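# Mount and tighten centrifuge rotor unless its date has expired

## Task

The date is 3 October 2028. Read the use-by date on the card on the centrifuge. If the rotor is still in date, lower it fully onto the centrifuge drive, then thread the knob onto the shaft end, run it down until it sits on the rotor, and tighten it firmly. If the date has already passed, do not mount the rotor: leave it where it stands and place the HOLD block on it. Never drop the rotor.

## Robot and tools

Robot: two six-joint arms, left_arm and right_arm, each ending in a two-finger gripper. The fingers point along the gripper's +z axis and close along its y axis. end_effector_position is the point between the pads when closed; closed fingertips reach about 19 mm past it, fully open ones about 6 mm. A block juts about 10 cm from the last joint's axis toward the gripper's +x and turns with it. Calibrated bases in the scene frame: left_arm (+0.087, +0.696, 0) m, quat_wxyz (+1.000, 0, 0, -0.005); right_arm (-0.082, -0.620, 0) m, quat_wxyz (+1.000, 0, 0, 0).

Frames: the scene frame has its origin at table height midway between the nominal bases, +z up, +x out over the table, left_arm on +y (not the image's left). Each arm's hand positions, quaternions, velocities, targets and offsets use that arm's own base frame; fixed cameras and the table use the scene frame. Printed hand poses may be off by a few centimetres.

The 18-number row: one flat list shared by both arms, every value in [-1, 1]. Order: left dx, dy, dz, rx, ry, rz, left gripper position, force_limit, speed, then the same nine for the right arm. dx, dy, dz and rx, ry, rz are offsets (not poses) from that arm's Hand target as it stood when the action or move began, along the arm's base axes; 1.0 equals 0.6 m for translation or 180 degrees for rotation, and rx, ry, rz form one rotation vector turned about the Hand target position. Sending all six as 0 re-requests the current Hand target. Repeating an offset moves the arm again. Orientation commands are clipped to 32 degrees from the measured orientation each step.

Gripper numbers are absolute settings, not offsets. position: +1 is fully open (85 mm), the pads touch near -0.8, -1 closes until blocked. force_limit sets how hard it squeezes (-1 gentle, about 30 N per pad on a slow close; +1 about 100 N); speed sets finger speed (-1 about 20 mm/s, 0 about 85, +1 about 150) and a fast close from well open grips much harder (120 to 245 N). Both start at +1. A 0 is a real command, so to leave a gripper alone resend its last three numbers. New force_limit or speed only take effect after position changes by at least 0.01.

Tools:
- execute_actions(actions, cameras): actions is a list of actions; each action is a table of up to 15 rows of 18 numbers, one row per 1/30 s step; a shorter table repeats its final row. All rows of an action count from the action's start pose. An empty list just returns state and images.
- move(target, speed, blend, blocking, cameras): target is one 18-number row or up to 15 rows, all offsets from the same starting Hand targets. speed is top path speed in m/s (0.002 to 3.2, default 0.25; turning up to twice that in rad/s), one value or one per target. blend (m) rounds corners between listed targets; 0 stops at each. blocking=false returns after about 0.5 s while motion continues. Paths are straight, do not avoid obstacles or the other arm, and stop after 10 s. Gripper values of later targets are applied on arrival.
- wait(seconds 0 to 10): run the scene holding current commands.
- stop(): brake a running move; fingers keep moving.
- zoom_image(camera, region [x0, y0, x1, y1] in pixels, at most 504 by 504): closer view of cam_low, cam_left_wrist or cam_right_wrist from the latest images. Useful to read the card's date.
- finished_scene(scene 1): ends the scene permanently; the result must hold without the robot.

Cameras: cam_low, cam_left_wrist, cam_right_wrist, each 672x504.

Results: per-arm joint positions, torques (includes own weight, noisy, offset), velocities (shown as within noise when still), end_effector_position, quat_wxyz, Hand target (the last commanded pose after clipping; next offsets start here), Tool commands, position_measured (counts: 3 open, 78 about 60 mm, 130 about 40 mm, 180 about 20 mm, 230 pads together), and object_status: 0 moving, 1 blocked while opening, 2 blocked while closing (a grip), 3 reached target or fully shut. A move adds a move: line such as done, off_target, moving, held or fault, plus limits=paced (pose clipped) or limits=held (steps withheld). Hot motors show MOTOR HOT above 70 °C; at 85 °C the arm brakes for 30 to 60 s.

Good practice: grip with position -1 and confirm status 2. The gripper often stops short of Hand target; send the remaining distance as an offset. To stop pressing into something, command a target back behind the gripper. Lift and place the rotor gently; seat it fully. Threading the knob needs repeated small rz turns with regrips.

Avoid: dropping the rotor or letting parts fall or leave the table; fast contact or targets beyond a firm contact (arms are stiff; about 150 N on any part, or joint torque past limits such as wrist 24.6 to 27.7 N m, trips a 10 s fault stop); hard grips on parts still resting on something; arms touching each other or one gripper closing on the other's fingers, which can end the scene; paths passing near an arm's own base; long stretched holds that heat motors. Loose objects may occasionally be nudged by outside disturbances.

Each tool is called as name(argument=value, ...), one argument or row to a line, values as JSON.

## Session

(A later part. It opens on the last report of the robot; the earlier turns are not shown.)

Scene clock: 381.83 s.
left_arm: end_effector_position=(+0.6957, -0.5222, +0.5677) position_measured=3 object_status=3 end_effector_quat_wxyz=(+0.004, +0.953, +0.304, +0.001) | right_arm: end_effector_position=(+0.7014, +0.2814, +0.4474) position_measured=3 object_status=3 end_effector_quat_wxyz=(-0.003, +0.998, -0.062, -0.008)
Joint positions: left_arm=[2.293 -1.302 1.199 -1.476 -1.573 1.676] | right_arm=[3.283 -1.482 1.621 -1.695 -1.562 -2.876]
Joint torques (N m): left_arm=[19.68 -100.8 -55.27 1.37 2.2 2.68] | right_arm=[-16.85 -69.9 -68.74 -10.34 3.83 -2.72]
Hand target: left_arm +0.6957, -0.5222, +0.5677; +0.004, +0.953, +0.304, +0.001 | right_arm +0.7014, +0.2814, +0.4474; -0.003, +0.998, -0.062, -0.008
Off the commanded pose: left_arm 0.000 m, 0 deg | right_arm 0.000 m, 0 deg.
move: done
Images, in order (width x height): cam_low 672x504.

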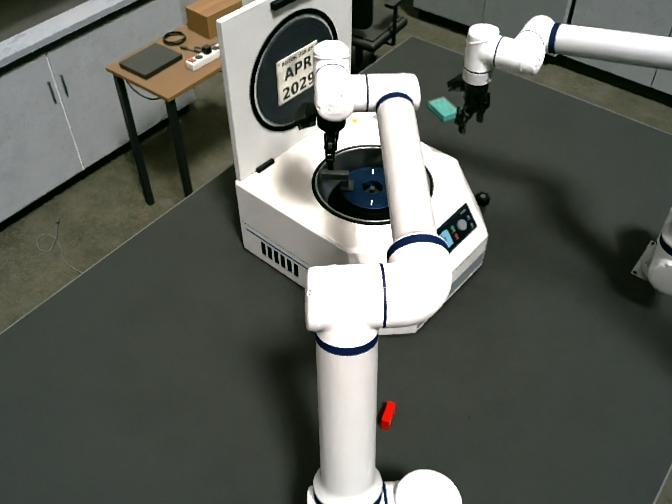

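move(
  target=[-0.2,0.3,0.1,0,0,0,1,1,-0.3,-0.0423,-0.2373,-0.245,0,0,-0.2239,1,1,-0.3],
  speed=0.35,
  cameras=["cam_low","cam_right_wrist"],
)

zoom_image(
  camera="cam_low",
  region=[300, 130, 440, 230],
)

Scene clock: 384.53 s.
left_arm: end_effector_position=(+0.5758, -0.3424, +0.6276) position_measured=3 object_status=3 end_effector_quat_wxyz=(+0.004, +0.953, +0.304, +0.001) | right_arm: end_effector_position=(+0.6761, +0.1391, +0.3005) position_measured=3 object_status=3 end_effector_quat_wxyz=(-0.005, +0.916, -0.402, -0.006)
Joint positions: left_arm=[2.338 -1.631 1.459 -1.407 -1.573 1.721] | right_arm=[3.078 -1.527 1.939 -1.974 -1.556 -2.378]
Joint torques (N m): left_arm=[19.22 -67.71 -54.89 1.13 -0.73 3.45] | right_arm=[-15.8 -59.39 -63.58 -10.35 -0.88 1.16]
Hand target: left_arm +0.5757, -0.3422, +0.6277; +0.004, +0.953, +0.304, +0.001 | right_arm +0.6760, +0.1390, +0.3004; -0.005, +0.916, -0.402, -0.006
Off the commanded pose: left_arm 0.000 m, 0 deg | right_arm 0.000 m, 0 deg.
move: done
Images, in order (width x height): cam_low 672x504, cam_right_wrist 672x504.

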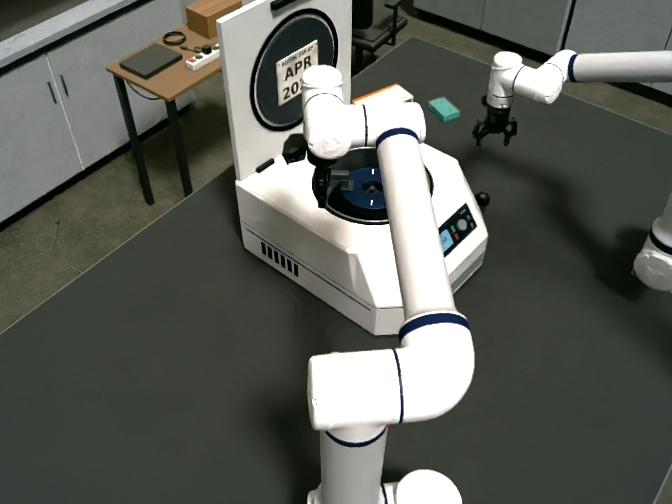

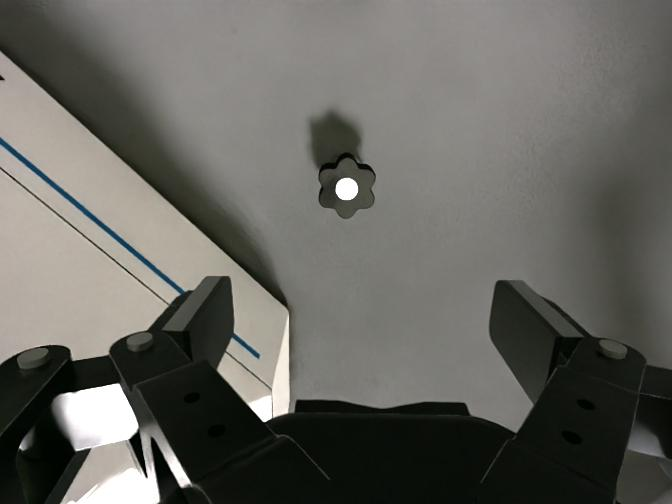

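Scaled by 3.600 from the camera's 672x504 image, which has a finer 960x720 frame.

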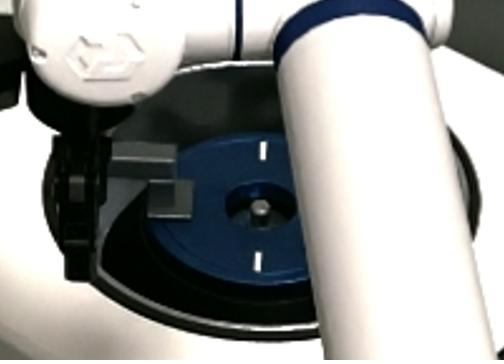

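move(
  target=[0,0,0,0,0,0,1,1,-0.3,-0.0043,0.009,-0.3,0,0,0,1,1,-0.3],
  speed=0.25,
  cameras=["cam_low","cam_right_wrist"],
)

zoom_image(
  camera="cam_low",
  region=[440, 120, 540, 220],
)

Scene clock: 386.93 s.
left_arm: end_effector_position=(+0.5757, -0.3422, +0.6277) position_measured=3 object_status=3 end_effector_quat_wxyz=(+0.004, +0.953, +0.304, +0.001) | right_arm: end_effector_position=(+0.6734, +0.1444, +0.1206) position_measured=3 object_status=3 end_effector_quat_wxyz=(-0.005, +0.916, -0.402, -0.006) end_effector_velocity=(+0.001, +0.000, -0.001) end_effector_angular_velocity=(+0.001, -0.002, +0.001)
Joint positions: left_arm=[2.338 -1.631 1.459 -1.407 -1.573 1.721] | right_arm=[3.086 -1.349 2.11 -2.324 -1.556 -2.37]
Joint velocities: left_arm=[within noise] | right_arm=[0.001 0.003 0 -0.005 0.001 0]
Joint torques (N m): left_arm=[18.32 -68.55 -55.24 1.17 0.05 3.5] | right_arm=[11.78 -50.51 -50.44 -10.15 3.49 1.49]
Hand target: left_arm +0.5757, -0.3422, +0.6277; +0.004, +0.953, +0.304, +0.001 | right_arm +0.6735, +0.1444, +0.1204; -0.005, +0.916, -0.402, -0.006
Off the commanded pose: left_arm 0.000 m, 0 deg | right_arm 0.000 m, 0 deg.
move: done
Images, in order (width x height): cam_low 672x504, cam_right_wrist 672x504.

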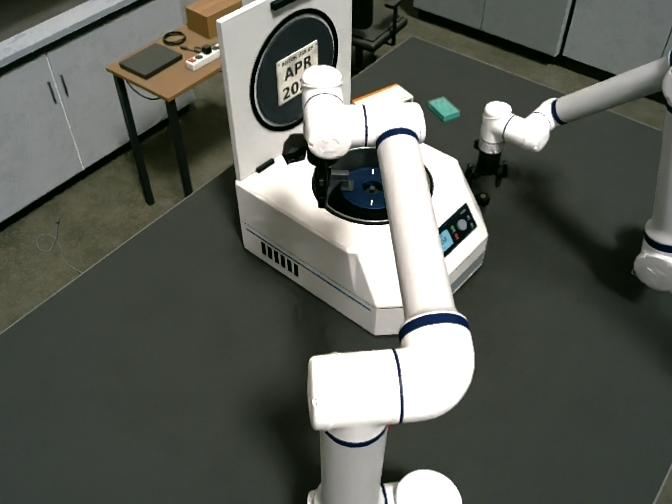

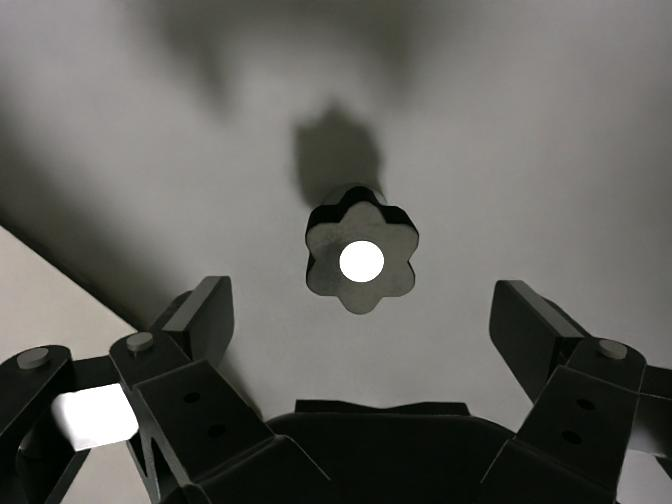

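Scaled by 5.040 from the camera's 672x504 image, which has a finer 960x720 frame.

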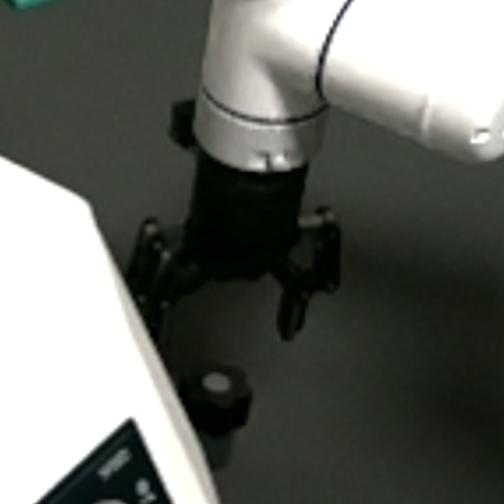

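move(
  target=[0,0,0,0,0,0,1,1,-0.3,-0.015,0.0102,0,-0.0045,-0.0022,0,1,1,-0.3],
  speed=0.1,
  cameras=["cam_right_wrist"],
)

Scene clock: 389.83 s.
left_arm: end_effector_position=(+0.5757, -0.3422, +0.6277) position_measured=3 object_status=3 end_effector_quat_wxyz=(+0.004, +0.953, +0.304, +0.001) | right_arm: end_effector_position=(+0.6647, +0.1504, +0.1204) position_measured=3 object_status=3 end_effector_quat_wxyz=(-0.001, +0.916, -0.402, +0.000)
Joint positions: left_arm=[2.338 -1.631 1.459 -1.407 -1.573 1.721] | right_arm=[3.1 -1.36 2.127 -2.337 -1.57 -2.356]
Joint torques (N m): left_arm=[19.4 -67.89 -54.27 0.89 1.12 3.47] | right_arm=[11.79 -70.11 -50.36 -10.37 -1.34 1.28]
Hand target: left_arm +0.5757, -0.3422, +0.6277; +0.004, +0.953, +0.304, +0.001 | right_arm +0.6645, +0.1505, +0.1204; +0.000, +0.916, -0.402, +0.000
Off the commanded pose: left_arm 0.000 m, 0 deg | right_arm 0.000 m, 0 deg.
move: done
Images, in order (width x height): cam_right_wrist 672x504.

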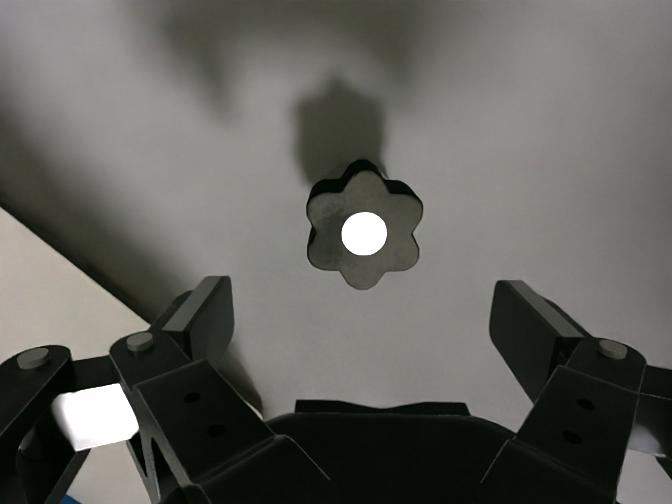

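move(
  target=[0,0,0,0,0,0,1,1,-0.3,-0.003,-0.0028,-0.09,0,0,0,1,1,-0.3],
  speed=0.1,
  cameras=["cam_right_wrist"],
)

Scene clock: 391.67 s.
left_arm: end_effector_position=(+0.5757, -0.3422, +0.6277) position_measured=3 object_status=3 end_effector_quat_wxyz=(+0.004, +0.953, +0.304, +0.001) | right_arm: end_effector_position=(+0.6627, +0.1488, +0.0666) position_measured=3 object_status=3 end_effector_quat_wxyz=(+0.000, +0.916, -0.402, +0.000)
Joint positions: left_arm=[2.338 -1.631 1.459 -1.407 -1.573 1.721] | right_arm=[3.098 -1.287 2.164 -2.448 -1.57 -2.358]
Joint torques (N m): left_arm=[19.32 -69.37 -54.54 0.72 1.5 3.27] | right_arm=[-16.98 -54.8 -44.52 -10.64 -0.56 -1.25]
Hand target: left_arm +0.5757, -0.3422, +0.6277; +0.004, +0.953, +0.304, +0.001 | right_arm +0.6627, +0.1488, +0.0664; +0.000, +0.916, -0.402, +0.000
Off the commanded pose: left_arm 0.000 m, 0 deg | right_arm 0.000 m, 0 deg.
move: done
Images, in order (width x height): cam_right_wrist 672x504.

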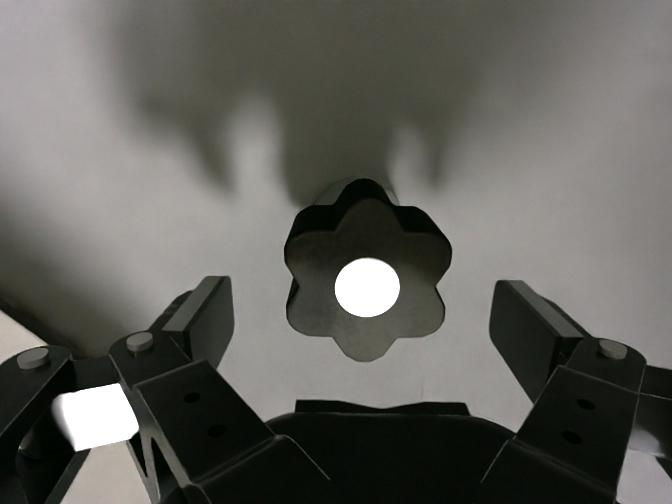

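move(
  target=[
    [0,0,0,0,0,0,1,1,-0.3,-0.0012,-0.001,-0.049,0,0,0,1,1,-0.3],
    [0,0,0,0,0,0,1,1,-0.3,-0.0012,-0.001,-0.049,0,0,0,-1,0,-1],
  ],
  speed=0.08,
  cameras=["cam_right_wrist"],
)

move(
  target=[0,0,0,0,0,0,1,1,-0.3,0,0,0.1,0,0,0,-1,0,-1],
  speed=0.15,
)

zoom_image(
  camera="cam_low",
  region=[440, 120, 540, 220],
)

Scene clock: 395.83 s.
left_arm: end_effector_position=(+0.5757, -0.3422, +0.6277) position_measured=3 object_status=3 end_effector_quat_wxyz=(+0.004, +0.953, +0.304, +0.001) | right_arm: end_effector_position=(+0.6620, +0.1482, +0.0370) position_measured=111 object_status=0 end_effector_quat_wxyz=(+0.000, +0.916, -0.402, +0.000)
Joint positions: left_arm=[2.338 -1.631 1.459 -1.407 -1.573 1.721] | right_arm=[3.097 -1.242 2.179 -2.508 -1.57 -2.359]
Joint torques (N m): left_arm=[17.78 -68.3 -54.59 0.04 2.43 3.27] | right_arm=[-17.3 -54.31 -40.45 -3.13 2.31 -1.18]
Hand target: left_arm +0.5757, -0.3422, +0.6277; +0.004, +0.953, +0.304, +0.001 | right_arm +0.6619, +0.1482, +0.0370; +0.000, +0.916, -0.402, +0.000
Off the commanded pose: left_arm 0.000 m, 0 deg | right_arm 0.000 m, 0 deg.
move: done
Images, in order (width x height): cam_right_wrist 672x504.

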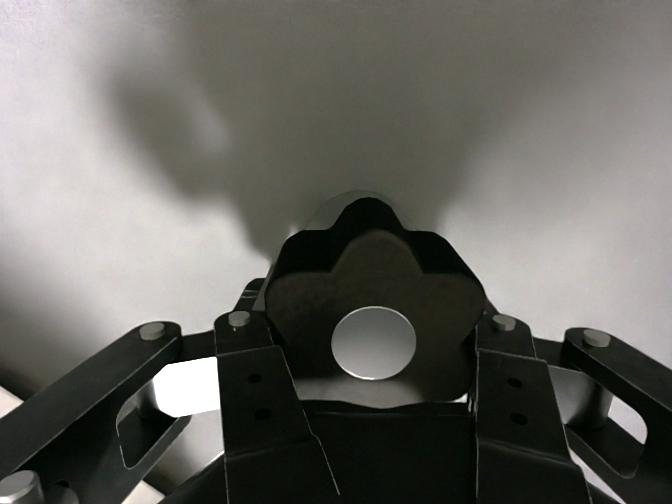

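Scene clock: 396.87 s.
left_arm: end_effector_position=(+0.5757, -0.3422, +0.6277) position_measured=3 object_status=3 end_effector_quat_wxyz=(+0.004, +0.953, +0.304, +0.001) | right_arm: end_effector_position=(+0.6619, +0.1483, +0.0968) position_measured=111 object_status=2 end_effector_quat_wxyz=(+0.000, +0.916, -0.402, +0.000) end_effector_velocity=(-0.001, +0.001, +0.001) end_effector_angular_velocity=(+0.001, +0.002, +0.002)
Joint positions: left_arm=[2.338 -1.631 1.459 -1.407 -1.573 1.721] | right_arm=[3.097 -1.332 2.148 -2.387 -1.57 -2.359]
Joint velocities: left_arm=[within noise] | right_arm=[0.001 -0.002 -0.001 0.005 0.001 -0.001]
Joint torques (N m): left_arm=[17.6 -68.44 -55.31 0.18 2.07 3.47] | right_arm=[7.56 -72.63 -70.21 -2.1 1.52 -1.45]
Hand target: left_arm +0.5757, -0.3422, +0.6277; +0.004, +0.953, +0.304, +0.001 | right_arm +0.6619, +0.1482, +0.0970; +0.000, +0.916, -0.402, +0.000
Off the commanded pose: left_arm 0.000 m, 0 deg | right_arm 0.000 m, 0 deg.
move: done

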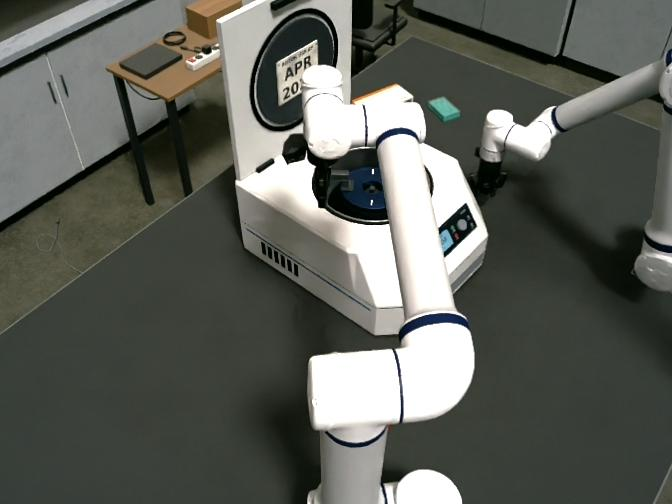

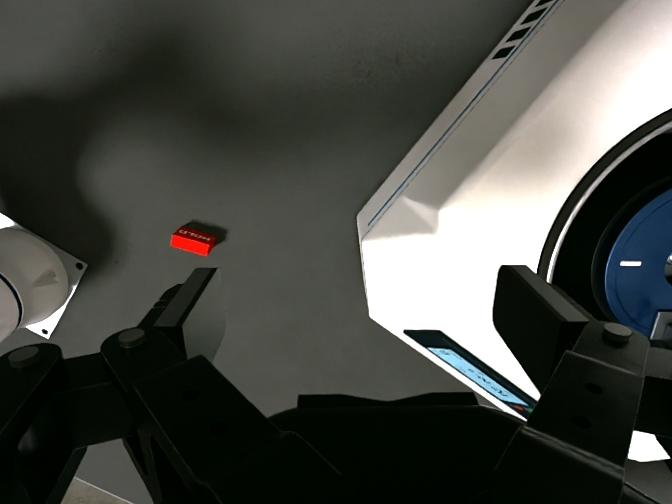

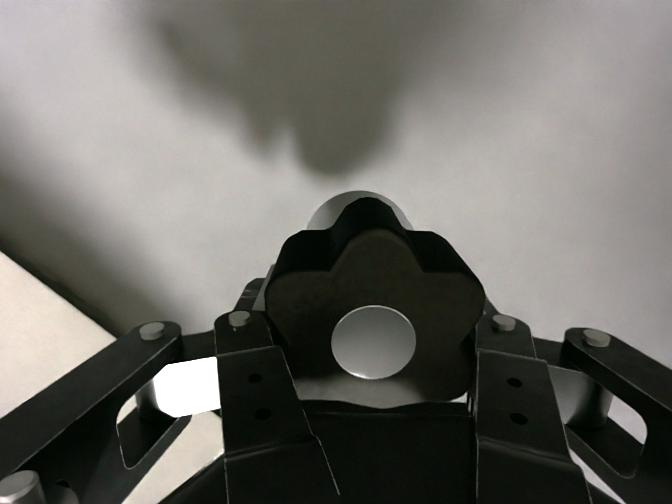

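Scaled by 5.040 from the camera's 672x504 image, which has a finer 960x720 frame.

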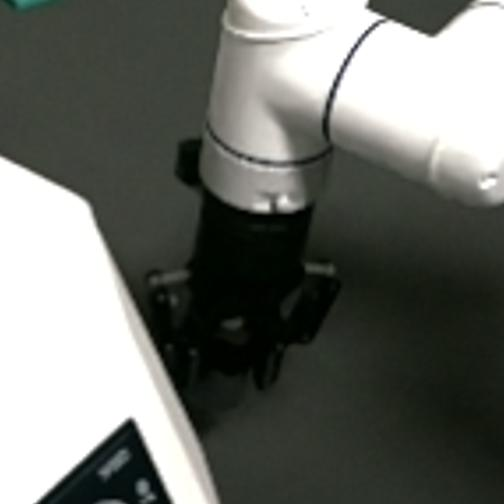

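move(
  target=[
    [0,0,0,0,0,0,1,1,-0.3,0,0,0.6,0,0,0,-1,0,-1],
    [0,0,0,0,0,0,1,1,-0.3,0.3568,0.693,0.505,0,0,0,-1,0,-1],
  ],
  speed=0.4,
  blend=0.06,
)

zoom_image(
  camera="cam_low",
  region=[320, 110, 430, 220],
)

Scene clock: 401.63 s.
left_arm: end_effector_position=(+0.5757, -0.3422, +0.6277) position_measured=3 object_status=3 end_effector_quat_wxyz=(+0.004, +0.953, +0.304, +0.001) | right_arm: end_effector_position=(+0.8760, +0.5640, +0.4000) position_measured=111 object_status=2 end_effector_quat_wxyz=(+0.000, +0.916, -0.402, +0.000)
Joint positions: left_arm=[2.338 -1.631 1.459 -1.407 -1.573 1.721] | right_arm=[3.542 -0.989 1.039 -1.622 -1.57 -1.914]
Joint torques (N m): left_arm=[17.85 -66.57 -54.75 -0.36 2.27 3.38] | right_arm=[12.96 -101.05 -94.55 -1.72 -1.56 1.29]
Hand target: left_arm +0.5757, -0.3422, +0.6277; +0.004, +0.953, +0.304, +0.001 | right_arm +0.8760, +0.5640, +0.4000; +0.000, +0.916, -0.402, +0.000
Off the commanded pose: left_arm 0.000 m, 0 deg | right_arm 0.000 m, 0 deg.
move: done

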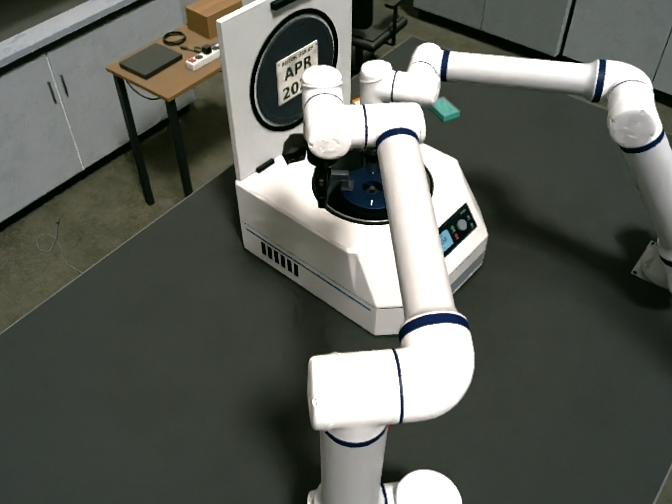

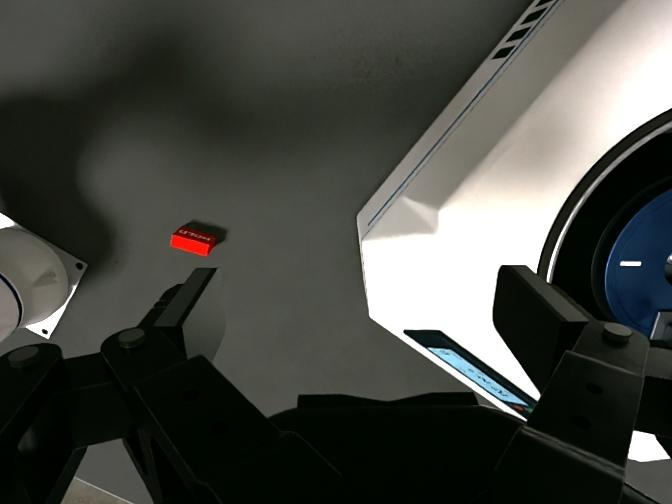

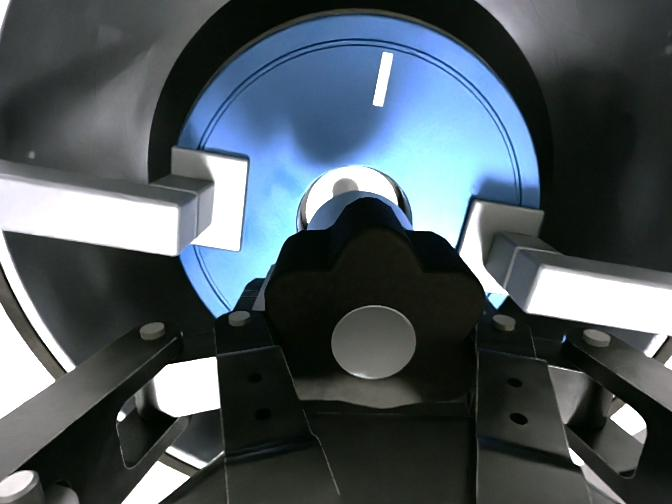

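Scaled by 4.582 from the camera's 672x504 image, which has a finer 960x720 frame.

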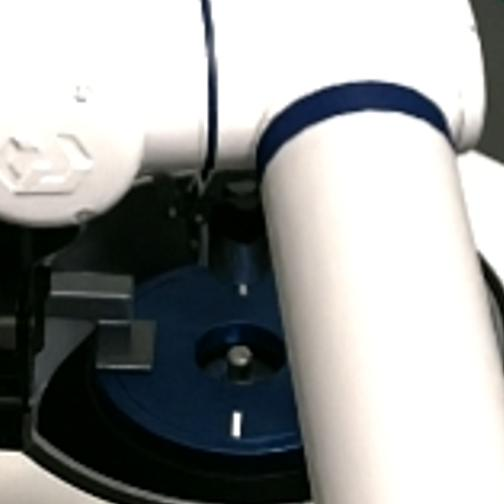

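move(
  target=[-0.3,0.5,0,0,0,0,1,1,-0.3,0,0,-0.1,0,0,0,-1,0,-1],
  speed=0.3,
  cameras=["cam_low","cam_right_wrist"],
)

zoom_image(
  camera="cam_low",
  region=[340, 130, 410, 220],
)

Scene clock: 404.77 s.
left_arm: end_effector_position=(+0.3958, -0.0424, +0.6277) position_measured=3 object_status=3 end_effector_quat_wxyz=(+0.004, +0.953, +0.304, +0.001) | right_arm: end_effector_position=(+0.8760, +0.5640, +0.3401) position_measured=111 object_status=2 end_effector_quat_wxyz=(+0.000, +0.916, -0.402, +0.000)
Joint positions: left_arm=[2.576 -2.091 1.774 -1.261 -1.575 1.959] | right_arm=[3.542 -0.977 1.127 -1.721 -1.57 -1.914]
Joint torques (N m): left_arm=[24.03 -29.66 -53.03 1.39 -0.81 3.64] | right_arm=[10.93 -100.06 -73.47 -11.05 -0.25 1.02]
Hand target: left_arm +0.3957, -0.0422, +0.6277; +0.004, +0.953, +0.304, +0.001 | right_arm +0.8760, +0.5640, +0.3400; +0.000, +0.916, -0.402, +0.000
Off the commanded pose: left_arm 0.000 m, 0 deg | right_arm 0.000 m, 0 deg.
move: done
Images, in order (width x height): cam_low 672x504, cam_right_wrist 672x504.

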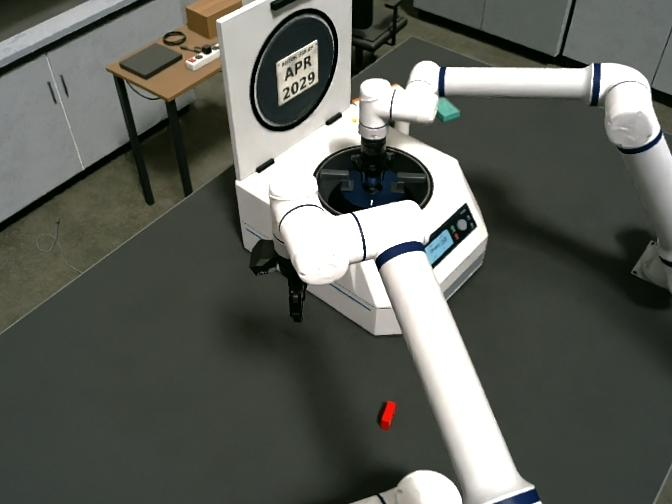

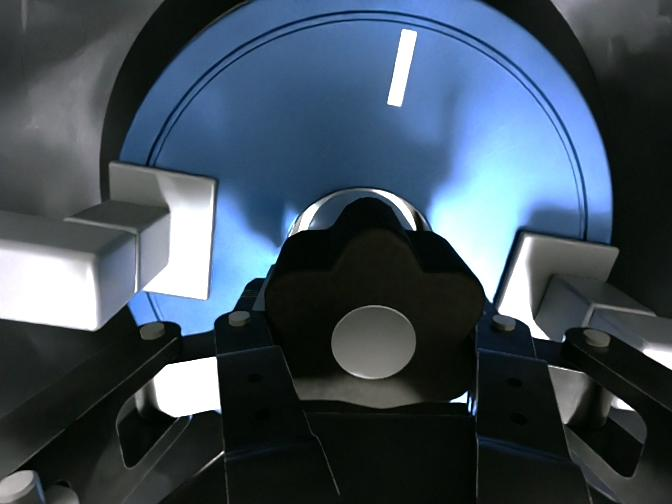

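Scaled by 5.600 from the camera's 672x504 image, which has a finer 960x720 frame.

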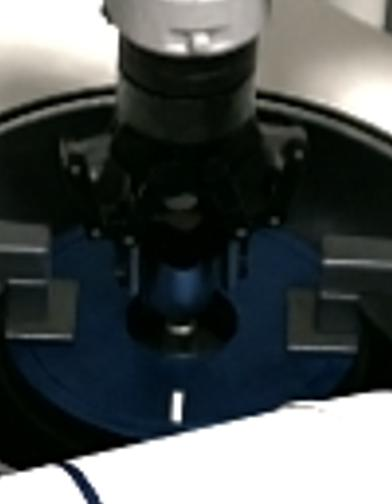

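move(
  target=[0,0,0,0,0,0,1,1,-0.3,-0.0108,0.0092,0.01,0,0,0,-1,0,-1],
  speed=0.05,
  cameras=["cam_low","cam_right_wrist"],
)

zoom_image(
  camera="cam_low",
  region=[345, 150, 400, 210],
)

zoom_image(
  camera="cam_right_wrist",
  region=[260, 150, 480, 370],
)

Scene clock: 409.20 s.
left_arm: end_effector_position=(+0.3957, -0.0422, +0.6277) position_measured=3 object_status=3 end_effector_quat_wxyz=(+0.004, +0.953, +0.304, +0.001) | right_arm: end_effector_position=(+0.8697, +0.5694, +0.3458) position_measured=111 object_status=2 end_effector_quat_wxyz=(+0.000, +0.916, -0.402, +0.000)
Joint positions: left_arm=[2.576 -2.091 1.774 -1.261 -1.575 1.959] | right_arm=[3.549 -0.983 1.126 -1.714 -1.57 -1.907]
Joint torques (N m): left_arm=[19.54 -25.08 -52.4 1.39 -1.2 3.47] | right_arm=[14.39 -119.08 -93.07 -1.82 2.06 1.05]
Hand target: left_arm +0.3957, -0.0422, +0.6277; +0.004, +0.953, +0.304, +0.001 | right_arm +0.8695, +0.5696, +0.3460; +0.000, +0.916, -0.402, +0.000
Off the commanded pose: left_arm 0.000 m, 0 deg | right_arm 0.000 m, 0 deg.
move: done
Images, in order (width x height): cam_low 672x504, cam_right_wrist 672x504.

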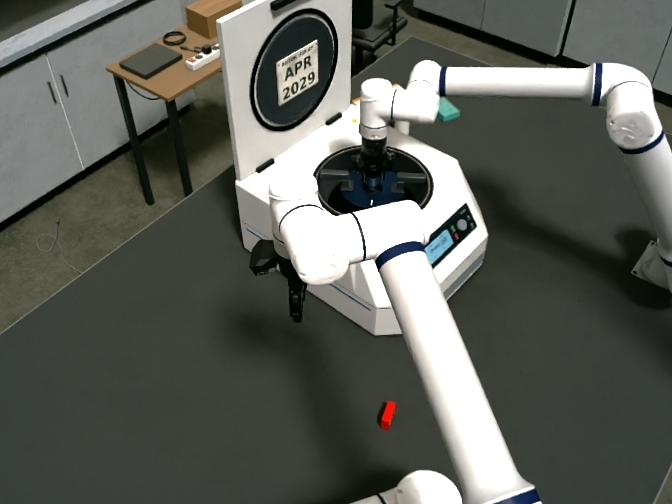

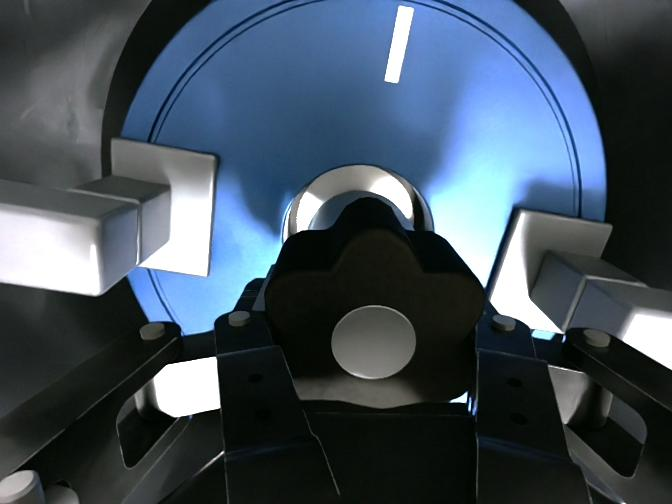

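Scaled by 8.400 from the camera's 672x504 image, which has a finer 960x720 frame.

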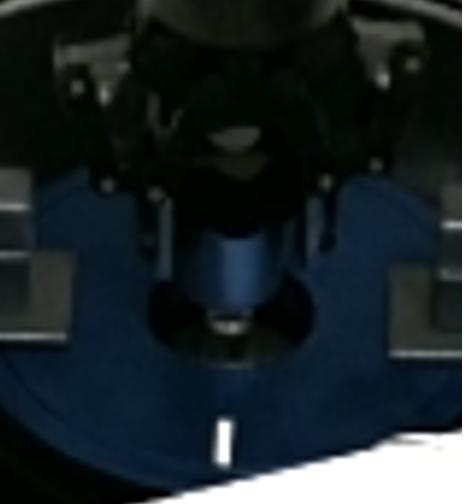

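Scaled by 2.291 from the camera's 672x504 image, which has a finer 960x720 frame.

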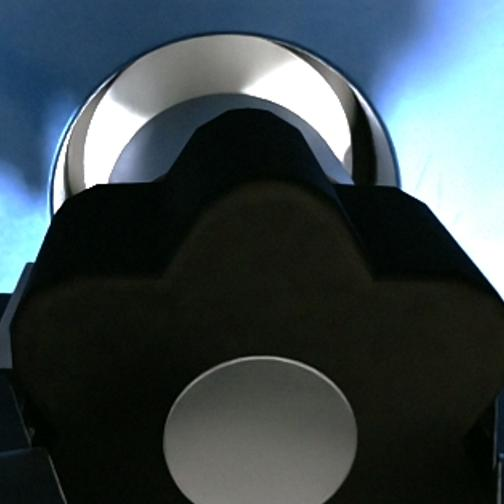

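move(
  target=[0,0,0,0,0,0,1,1,-0.3,-0.0017,0.0018,-0.025,0,0,0,-1,0,-1],
  speed=0.04,
  cameras=["cam_low","cam_right_wrist"],
)

zoom_image(
  camera="cam_low",
  region=[345, 150, 400, 210],
)

zoom_image(
  camera="cam_right_wrist",
  region=[260, 150, 480, 370],
)

Scene clock: 411.47 s.
left_arm: end_effector_position=(+0.3957, -0.0422, +0.6277) position_measured=3 object_status=3 end_effector_quat_wxyz=(+0.004, +0.953, +0.304, +0.001) | right_arm: end_effector_position=(+0.8685, +0.5706, +0.3312) position_measured=111 object_status=2 end_effector_quat_wxyz=(+0.000, +0.916, -0.402, +0.000)
Joint positions: left_arm=[2.576 -2.091 1.774 -1.261 -1.575 1.959] | right_arm=[3.551 -0.98 1.146 -1.738 -1.57 -1.905]
Joint torques (N m): left_arm=[18.7 -24.3 -52.63 1.1 -0.89 3.62] | right_arm=[12.41 -99.46 -72.37 -11.19 0.06 1.14]
Hand target: left_arm +0.3957, -0.0422, +0.6277; +0.004, +0.953, +0.304, +0.001 | right_arm +0.8685, +0.5706, +0.3310; +0.000, +0.916, -0.402, +0.000
Off the commanded pose: left_arm 0.000 m, 0 deg | right_arm 0.000 m, 0 deg.
move: done
Images, in order (width x height): cam_low 672x504, cam_right_wrist 672x504.

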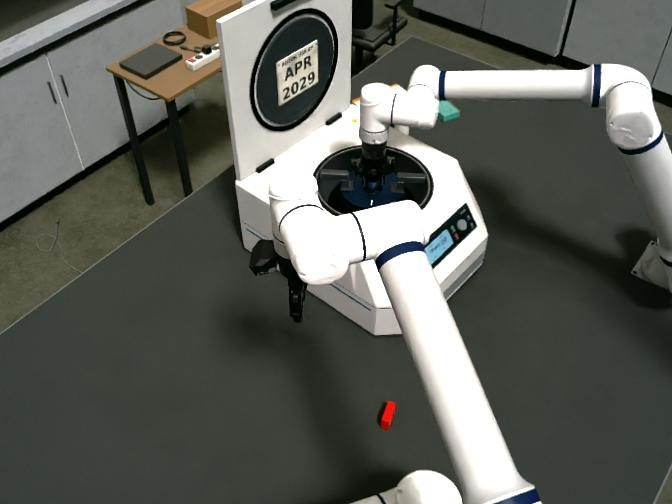

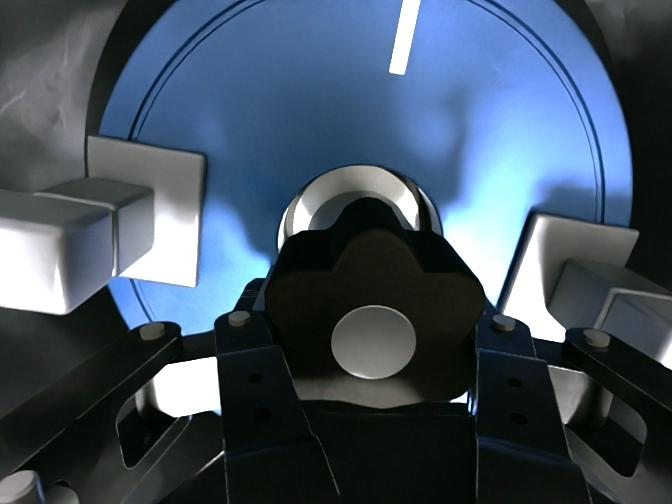

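Scaled by 8.400 from the camera's 672x504 image, which has a finer 960x720 frame.

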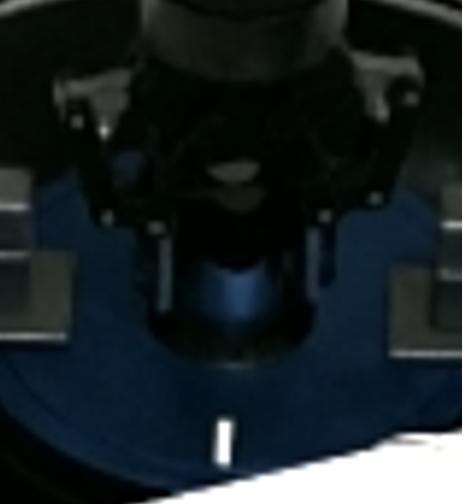

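Scaled by 2.291 from the camera's 672x504 image, which has a finer 960x720 frame.

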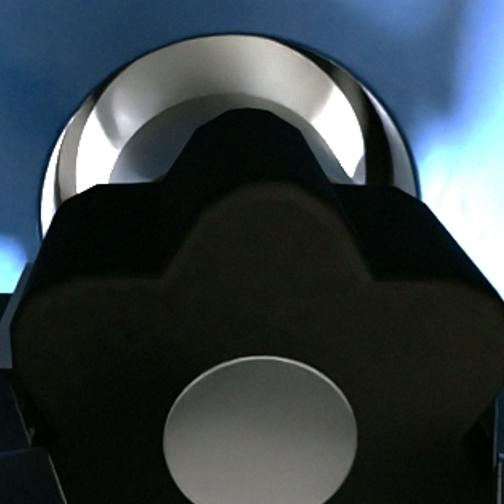

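move(
  target=[0,0,0,0,0,0,1,1,-0.3,0,0,-0.005,0,0,0,-1,0,-1],
  speed=0.02,
  cameras=[],
)

move(
  target=[0,0,0,0,0,0,1,1,-0.3,0,0,-0.003,0,0,0,-1,0,-1],
  speed=0.02,
  cameras=[],
)

move(
  target=[0,0,0,0,0,0,1,1,-0.3,0,0,-0.003,0,0,0,-1,0,-1],
  speed=0.02,
  cameras=[],
)

Scene clock: 413.20 s.
left_arm: end_effector_position=(+0.3957, -0.0422, +0.6277) position_measured=3 object_status=3 end_effector_quat_wxyz=(+0.004, +0.953, +0.304, +0.001) | right_arm: end_effector_position=(+0.8685, +0.5706, +0.3282) position_measured=111 object_status=2 end_effector_quat_wxyz=(+0.000, +0.916, -0.402, +0.000)
Joint positions: left_arm=[2.576 -2.091 1.774 -1.261 -1.575 1.959] | right_arm=[3.551 -0.979 1.15 -1.743 -1.57 -1.905]
Joint torques (N m): left_arm=[19.52 -25.17 -52.51 1.28 -1.08 3.5] | right_arm=[13.18 -100.11 -73.32 -11.08 -1.46 1.39]
Hand target: left_arm +0.3957, -0.0422, +0.6277; +0.004, +0.953, +0.304, +0.001 | right_arm +0.8685, +0.5706, +0.3280; +0.000, +0.916, -0.402, +0.000
Off the commanded pose: left_arm 0.000 m, 0 deg | right_arm 0.000 m, 0 deg.
move: done
No camera images: "cameras" was empty.

Scene clock: 413.90 s.
left_arm: end_effector_position=(+0.3957, -0.0422, +0.6277) position_measured=3 object_status=3 end_effector_quat_wxyz=(+0.004, +0.953, +0.304, +0.001) | right_arm: end_effector_position=(+0.8685, +0.5706, +0.3263) position_measured=111 object_status=2 end_effector_quat_wxyz=(+0.000, +0.916, -0.402, +0.000)
Joint positions: left_arm=[2.576 -2.091 1.774 -1.261 -1.575 1.959] | right_arm=[3.551 -0.978 1.153 -1.746 -1.57 -1.905]
Joint torques (N m): left_arm=[17.98 -24.11 -52.14 1.16 -0.71 3.35] | right_arm=[11.68 -99.33 -73.62 -11.36 -1.21 1.17]
Hand target: left_arm +0.3957, -0.0422, +0.6277; +0.004, +0.953, +0.304, +0.001 | right_arm +0.8685, +0.5706, +0.3262; +0.000, +0.916, -0.402, +0.000
Off the commanded pose: left_arm 0.000 m, 0 deg | right_arm 0.000 m, 0 deg.
move: done
No camera images: "cameras" was empty.

Scene clock: 414.60 s.
left_arm: end_effector_position=(+0.3957, -0.0422, +0.6277) position_measured=3 object_status=3 end_effector_quat_wxyz=(+0.004, +0.953, +0.304, +0.001) | right_arm: end_effector_position=(+0.8685, +0.5706, +0.3245) position_measured=111 object_status=2 end_effector_quat_wxyz=(+0.000, +0.916, -0.402, +0.000)
Joint positions: left_arm=[2.576 -2.091 1.774 -1.261 -1.575 1.959] | right_arm=[3.551 -0.978 1.155 -1.748 -1.57 -1.905]
Joint torques (N m): left_arm=[18.58 -23.47 -52.44 0.97 -0.89 3.06] | right_arm=[11.72 -100.03 -73.21 -11 -1.26 1.31]
Hand target: left_arm +0.3957, -0.0422, +0.6277; +0.004, +0.953, +0.304, +0.001 | right_arm +0.8685, +0.5706, +0.3244; +0.000, +0.916, -0.402, +0.000
Off the commanded pose: left_arm 0.000 m, 0 deg | right_arm 0.000 m, 0 deg.
move: done
No camera images: "cameras" was empty.

move(
  target=[0,0,0,0,0,0,1,1,-0.3,0,0,-0.0035,0,0,0,-1,0,-1],
  speed=0.02,
  cameras=[],
)

move(
  target=[0,0,0,0,0,0,1,1,-0.3,0,0,-0.0035,0,0,0,-1,0,-1],
  speed=0.02,
  cameras=[],
)

move(
  target=[0,0,0,0,0,0,1,1,-0.3,0,0,-0.0035,0,0,0,-1,0,-1],
  speed=0.02,
)

zoom_image(
  camera="cam_low",
  region=[345, 150, 400, 210],
)

Scene clock: 416.03 s.
left_arm: end_effector_position=(+0.3957, -0.0422, +0.6277) position_measured=3 object_status=3 end_effector_quat_wxyz=(+0.004, +0.953, +0.304, +0.001) | right_arm: end_effector_position=(+0.8685, +0.5706, +0.3224) position_measured=111 object_status=2 end_effector_quat_wxyz=(+0.000, +0.916, -0.402, +0.000)
Joint positions: left_arm=[2.576 -2.091 1.774 -1.261 -1.575 1.959] | right_arm=[3.551 -0.977 1.158 -1.752 -1.57 -1.905]
Joint torques (N m): left_arm=[17.81 -21.49 -53.45 0.98 -0.97 3.47] | right_arm=[11.94 -99.5 -73.18 -10.91 -1.34 1.12]
Hand target: left_arm +0.3957, -0.0422, +0.6277; +0.004, +0.953, +0.304, +0.001 | right_arm +0.8685, +0.5706, +0.3223; +0.000, +0.916, -0.402, +0.000
Off the commanded pose: left_arm 0.000 m, 0 deg | right_arm 0.000 m, 0 deg.
move: done
No camera images: "cameras" was empty.

Scene clock: 416.73 s.
left_arm: end_effector_position=(+0.3957, -0.0422, +0.6277) position_measured=3 object_status=3 end_effector_quat_wxyz=(+0.004, +0.953, +0.304, +0.001) | right_arm: end_effector_position=(+0.8685, +0.5706, +0.3203) position_measured=111 object_status=2 end_effector_quat_wxyz=(+0.000, +0.916, -0.402, +0.000)
Joint positions: left_arm=[2.576 -2.091 1.774 -1.261 -1.575 1.959] | right_arm=[3.551 -0.976 1.16 -1.755 -1.57 -1.905]
Joint torques (N m): left_arm=[19.06 -20.82 -52.9 0.97 -0.91 3.55] | right_arm=[10.8 -100.47 -72.7 -11.04 -1.35 1.26]
Hand target: left_arm +0.3957, -0.0422, +0.6277; +0.004, +0.953, +0.304, +0.001 | right_arm +0.8685, +0.5706, +0.3202; +0.000, +0.916, -0.402, +0.000
Off the commanded pose: left_arm 0.000 m, 0 deg | right_arm 0.000 m, 0 deg.
move: done
No camera images: "cameras" was empty.

Scene clock: 417.43 s.
left_arm: end_effector_position=(+0.3957, -0.0422, +0.6277) position_measured=3 object_status=3 end_effector_quat_wxyz=(+0.004, +0.953, +0.304, +0.001) | right_arm: end_effector_position=(+0.8685, +0.5706, +0.3182) position_measured=111 object_status=2 end_effector_quat_wxyz=(+0.000, +0.916, -0.402, +0.000)
Joint positions: left_arm=[2.576 -2.091 1.774 -1.261 -1.575 1.959] | right_arm=[3.551 -0.976 1.163 -1.758 -1.57 -1.905]
Joint torques (N m): left_arm=[18.46 -22.5 -53.34 1.17 -0.96 3.37] | right_arm=[11.57 -100.23 -73.97 -11.03 -1.31 1.26]
Hand target: left_arm +0.3957, -0.0422, +0.6277; +0.004, +0.953, +0.304, +0.001 | right_arm +0.8685, +0.5706, +0.3181; +0.000, +0.916, -0.402, +0.000
Off the commanded pose: left_arm 0.000 m, 0 deg | right_arm 0.000 m, 0 deg.
move: done

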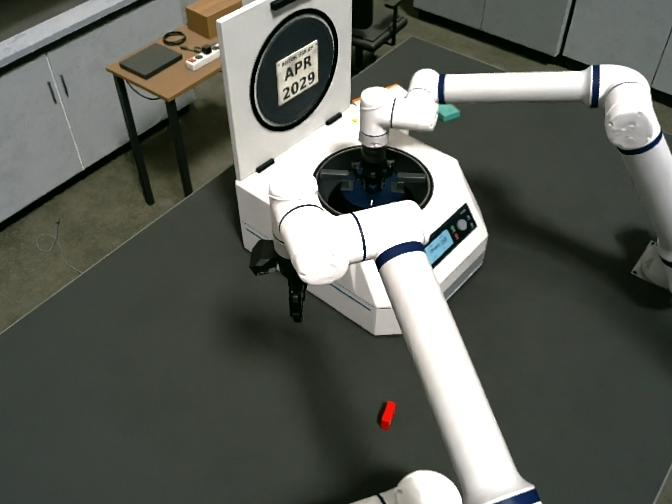

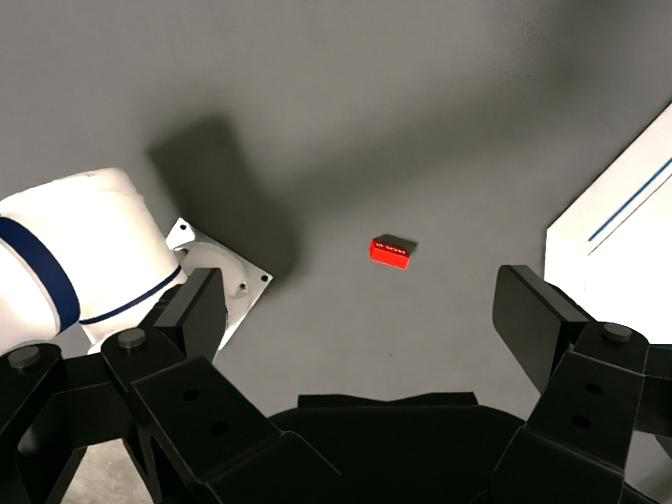

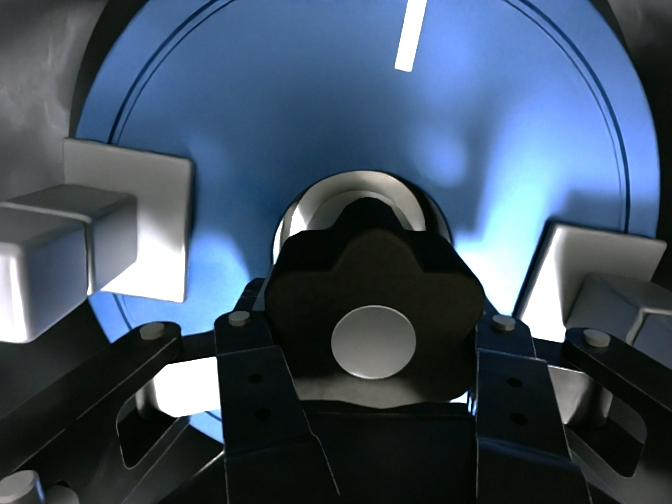

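Scaled by 8.400 from the camera's 672x504 image, which has a finer 960x720 frame.

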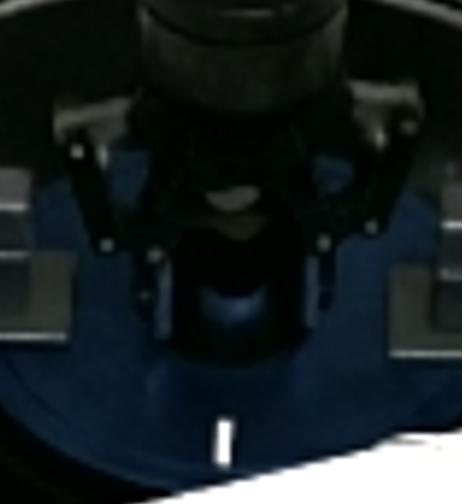

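move(
  target=[0,0,0,0,0,0,1,1,-0.3,0,0,-0.0035,0,0,0,-1,0,-1],
  speed=0.02,
  cameras=[],
)

move(
  target=[0,0,0,0,0,0,1,1,-0.3,0,0,-0.0035,0,0,0,-1,0,-1],
  speed=0.02,
  cameras=[],
)

move(
  target=[0,0,0,0,0,0,1,1,-0.3,0,0,-0.0035,0,0,0,-1,0,-1],
  speed=0.02,
  cameras=["cam_low","cam_right_wrist"],
)

Scene clock: 418.73 s.
left_arm: end_effector_position=(+0.3957, -0.0422, +0.6277) position_measured=3 object_status=3 end_effector_quat_wxyz=(+0.004, +0.953, +0.304, +0.001) | right_arm: end_effector_position=(+0.8685, +0.5706, +0.3162) position_measured=111 object_status=2 end_effector_quat_wxyz=(+0.000, +0.916, -0.402, +0.000)
Joint positions: left_arm=[2.576 -2.091 1.774 -1.261 -1.575 1.959] | right_arm=[3.551 -0.975 1.166 -1.762 -1.57 -1.905]
Joint torques (N m): left_arm=[16.76 -20.88 -53.41 0.8 -0.66 3.16] | right_arm=[11.48 -98.1 -71.5 -11.22 -1.13 1.26]
Hand target: left_arm +0.3957, -0.0422, +0.6277; +0.004, +0.953, +0.304, +0.001 | right_arm +0.8685, +0.5706, +0.3160; +0.000, +0.916, -0.402, +0.000
Off the commanded pose: left_arm 0.000 m, 0 deg | right_arm 0.000 m, 0 deg.
move: done
No camera images: "cameras" was empty.

Scene clock: 419.43 s.
left_arm: end_effector_position=(+0.3957, -0.0422, +0.6277) position_measured=3 object_status=3 end_effector_quat_wxyz=(+0.004, +0.953, +0.304, +0.001) | right_arm: end_effector_position=(+0.8685, +0.5707, +0.3142) position_measured=111 object_status=2 end_effector_quat_wxyz=(+0.000, +0.916, -0.402, +0.000)
Joint positions: left_arm=[2.576 -2.091 1.774 -1.261 -1.575 1.959] | right_arm=[3.551 -0.974 1.168 -1.765 -1.57 -1.905]
Joint torques (N m): left_arm=[18.18 -21.25 -53.69 0.84 -0.93 3.23] | right_arm=[3.16 -69.9 -55.13 -14.81 -1.29 0.93]
Hand target: left_arm +0.3957, -0.0422, +0.6277; +0.004, +0.953, +0.304, +0.001 | right_arm +0.8685, +0.5706, +0.3139; +0.000, +0.916, -0.402, +0.000
Off the commanded pose: left_arm 0.000 m, 0 deg | right_arm 0.000 m, 0 deg.
move: done
No camera images: "cameras" was empty.

Scene clock: 420.13 s.
left_arm: end_effector_position=(+0.3957, -0.0422, +0.6277) position_measured=3 object_status=3 end_effector_quat_wxyz=(+0.004, +0.953, +0.304, +0.001) | right_arm: end_effector_position=(+0.8686, +0.5707, +0.3123) position_measured=111 object_status=2 end_effector_quat_wxyz=(-0.001, +0.916, -0.402, +0.000)
Joint positions: left_arm=[2.576 -2.091 1.774 -1.261 -1.575 1.959] | right_arm=[3.551 -0.974 1.171 -1.768 -1.57 -1.905]
Joint torques (N m): left_arm=[18.3 -21.31 -52.55 0.77 -1.16 3.49] | right_arm=[-5.24 4.78 2.85 -12.79 -1.31 0.91]
Hand target: left_arm +0.3957, -0.0422, +0.6277; +0.004, +0.953, +0.304, +0.001 | right_arm +0.8685, +0.5706, +0.3118; +0.000, +0.916, -0.402, +0.000
Off the commanded pose: left_arm 0.000 m, 0 deg | right_arm 0.001 m, 0 deg.
move: done
Images, in order (width x height): cam_low 672x504, cam_right_wrist 672x504.

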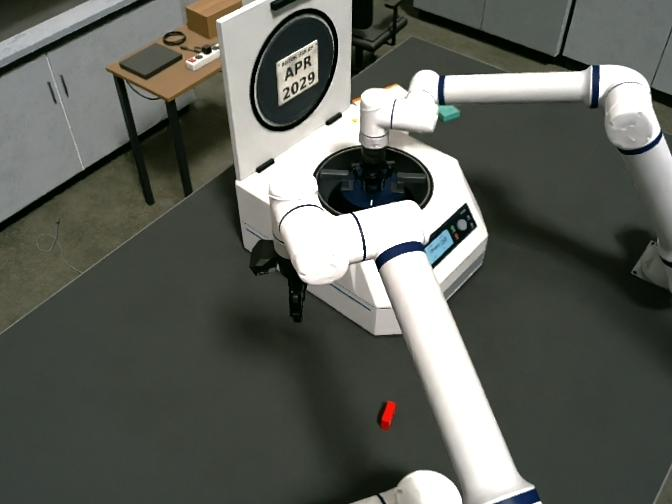

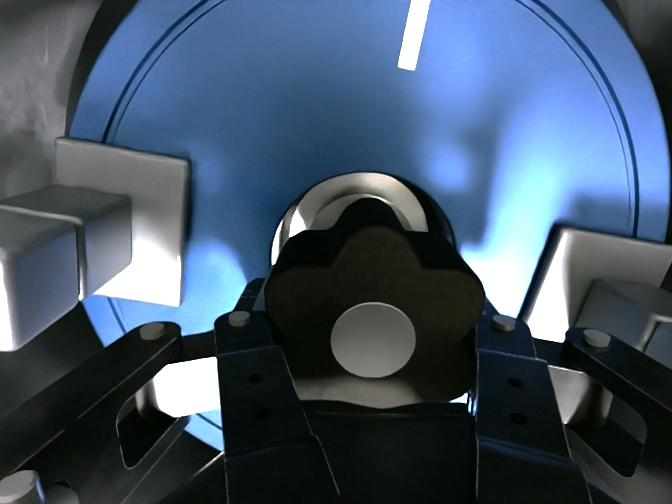

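move(
  target=[
    [0,0,0,0,0,0,1,1,-0.3,0,0,0.0027,0,0,0,-1,0,-1],
    [0,0,0,0,0,0,1,1,-0.3,0,0,0.0018,0,0,-0.5,-1,0,-1],
  ],
  speed=[0.05,0.35],
  cameras=["cam_right_wrist"],
)

Scene clock: 424.43 s.
left_arm: end_effector_position=(+0.3957, -0.0422, +0.6277) position_measured=3 object_status=3 end_effector_quat_wxyz=(+0.004, +0.953, +0.304, +0.001) | right_arm: end_effector_position=(+0.8685, +0.5707, +0.3129) position_measured=111 object_status=2 end_effector_quat_wxyz=(+0.000, -0.363, +0.932, +0.000)
Joint positions: left_arm=[2.576 -2.091 1.774 -1.261 -1.575 1.959] | right_arm=[3.551 -0.974 1.17 -1.768 -1.571 -0.334]
Joint torques (N m): left_arm=[18.93 -20.16 -53.47 0.47 -0.98 3.16] | right_arm=[55.51 -89.06 -49.94 17.98 6.05 1.95]
Hand target: left_arm +0.3957, -0.0422, +0.6277; +0.004, +0.953, +0.304, +0.001 | right_arm +0.8685, +0.5706, +0.3129; +0.000, -0.363, +0.932, +0.000
Off the commanded pose: left_arm 0.000 m, 0 deg | right_arm 0.000 m, 0 deg.
move: done
Images, in order (width x height): cam_right_wrist 672x504.

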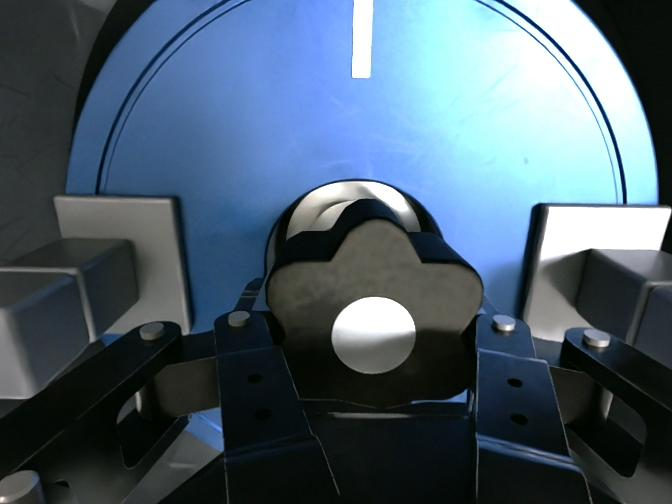

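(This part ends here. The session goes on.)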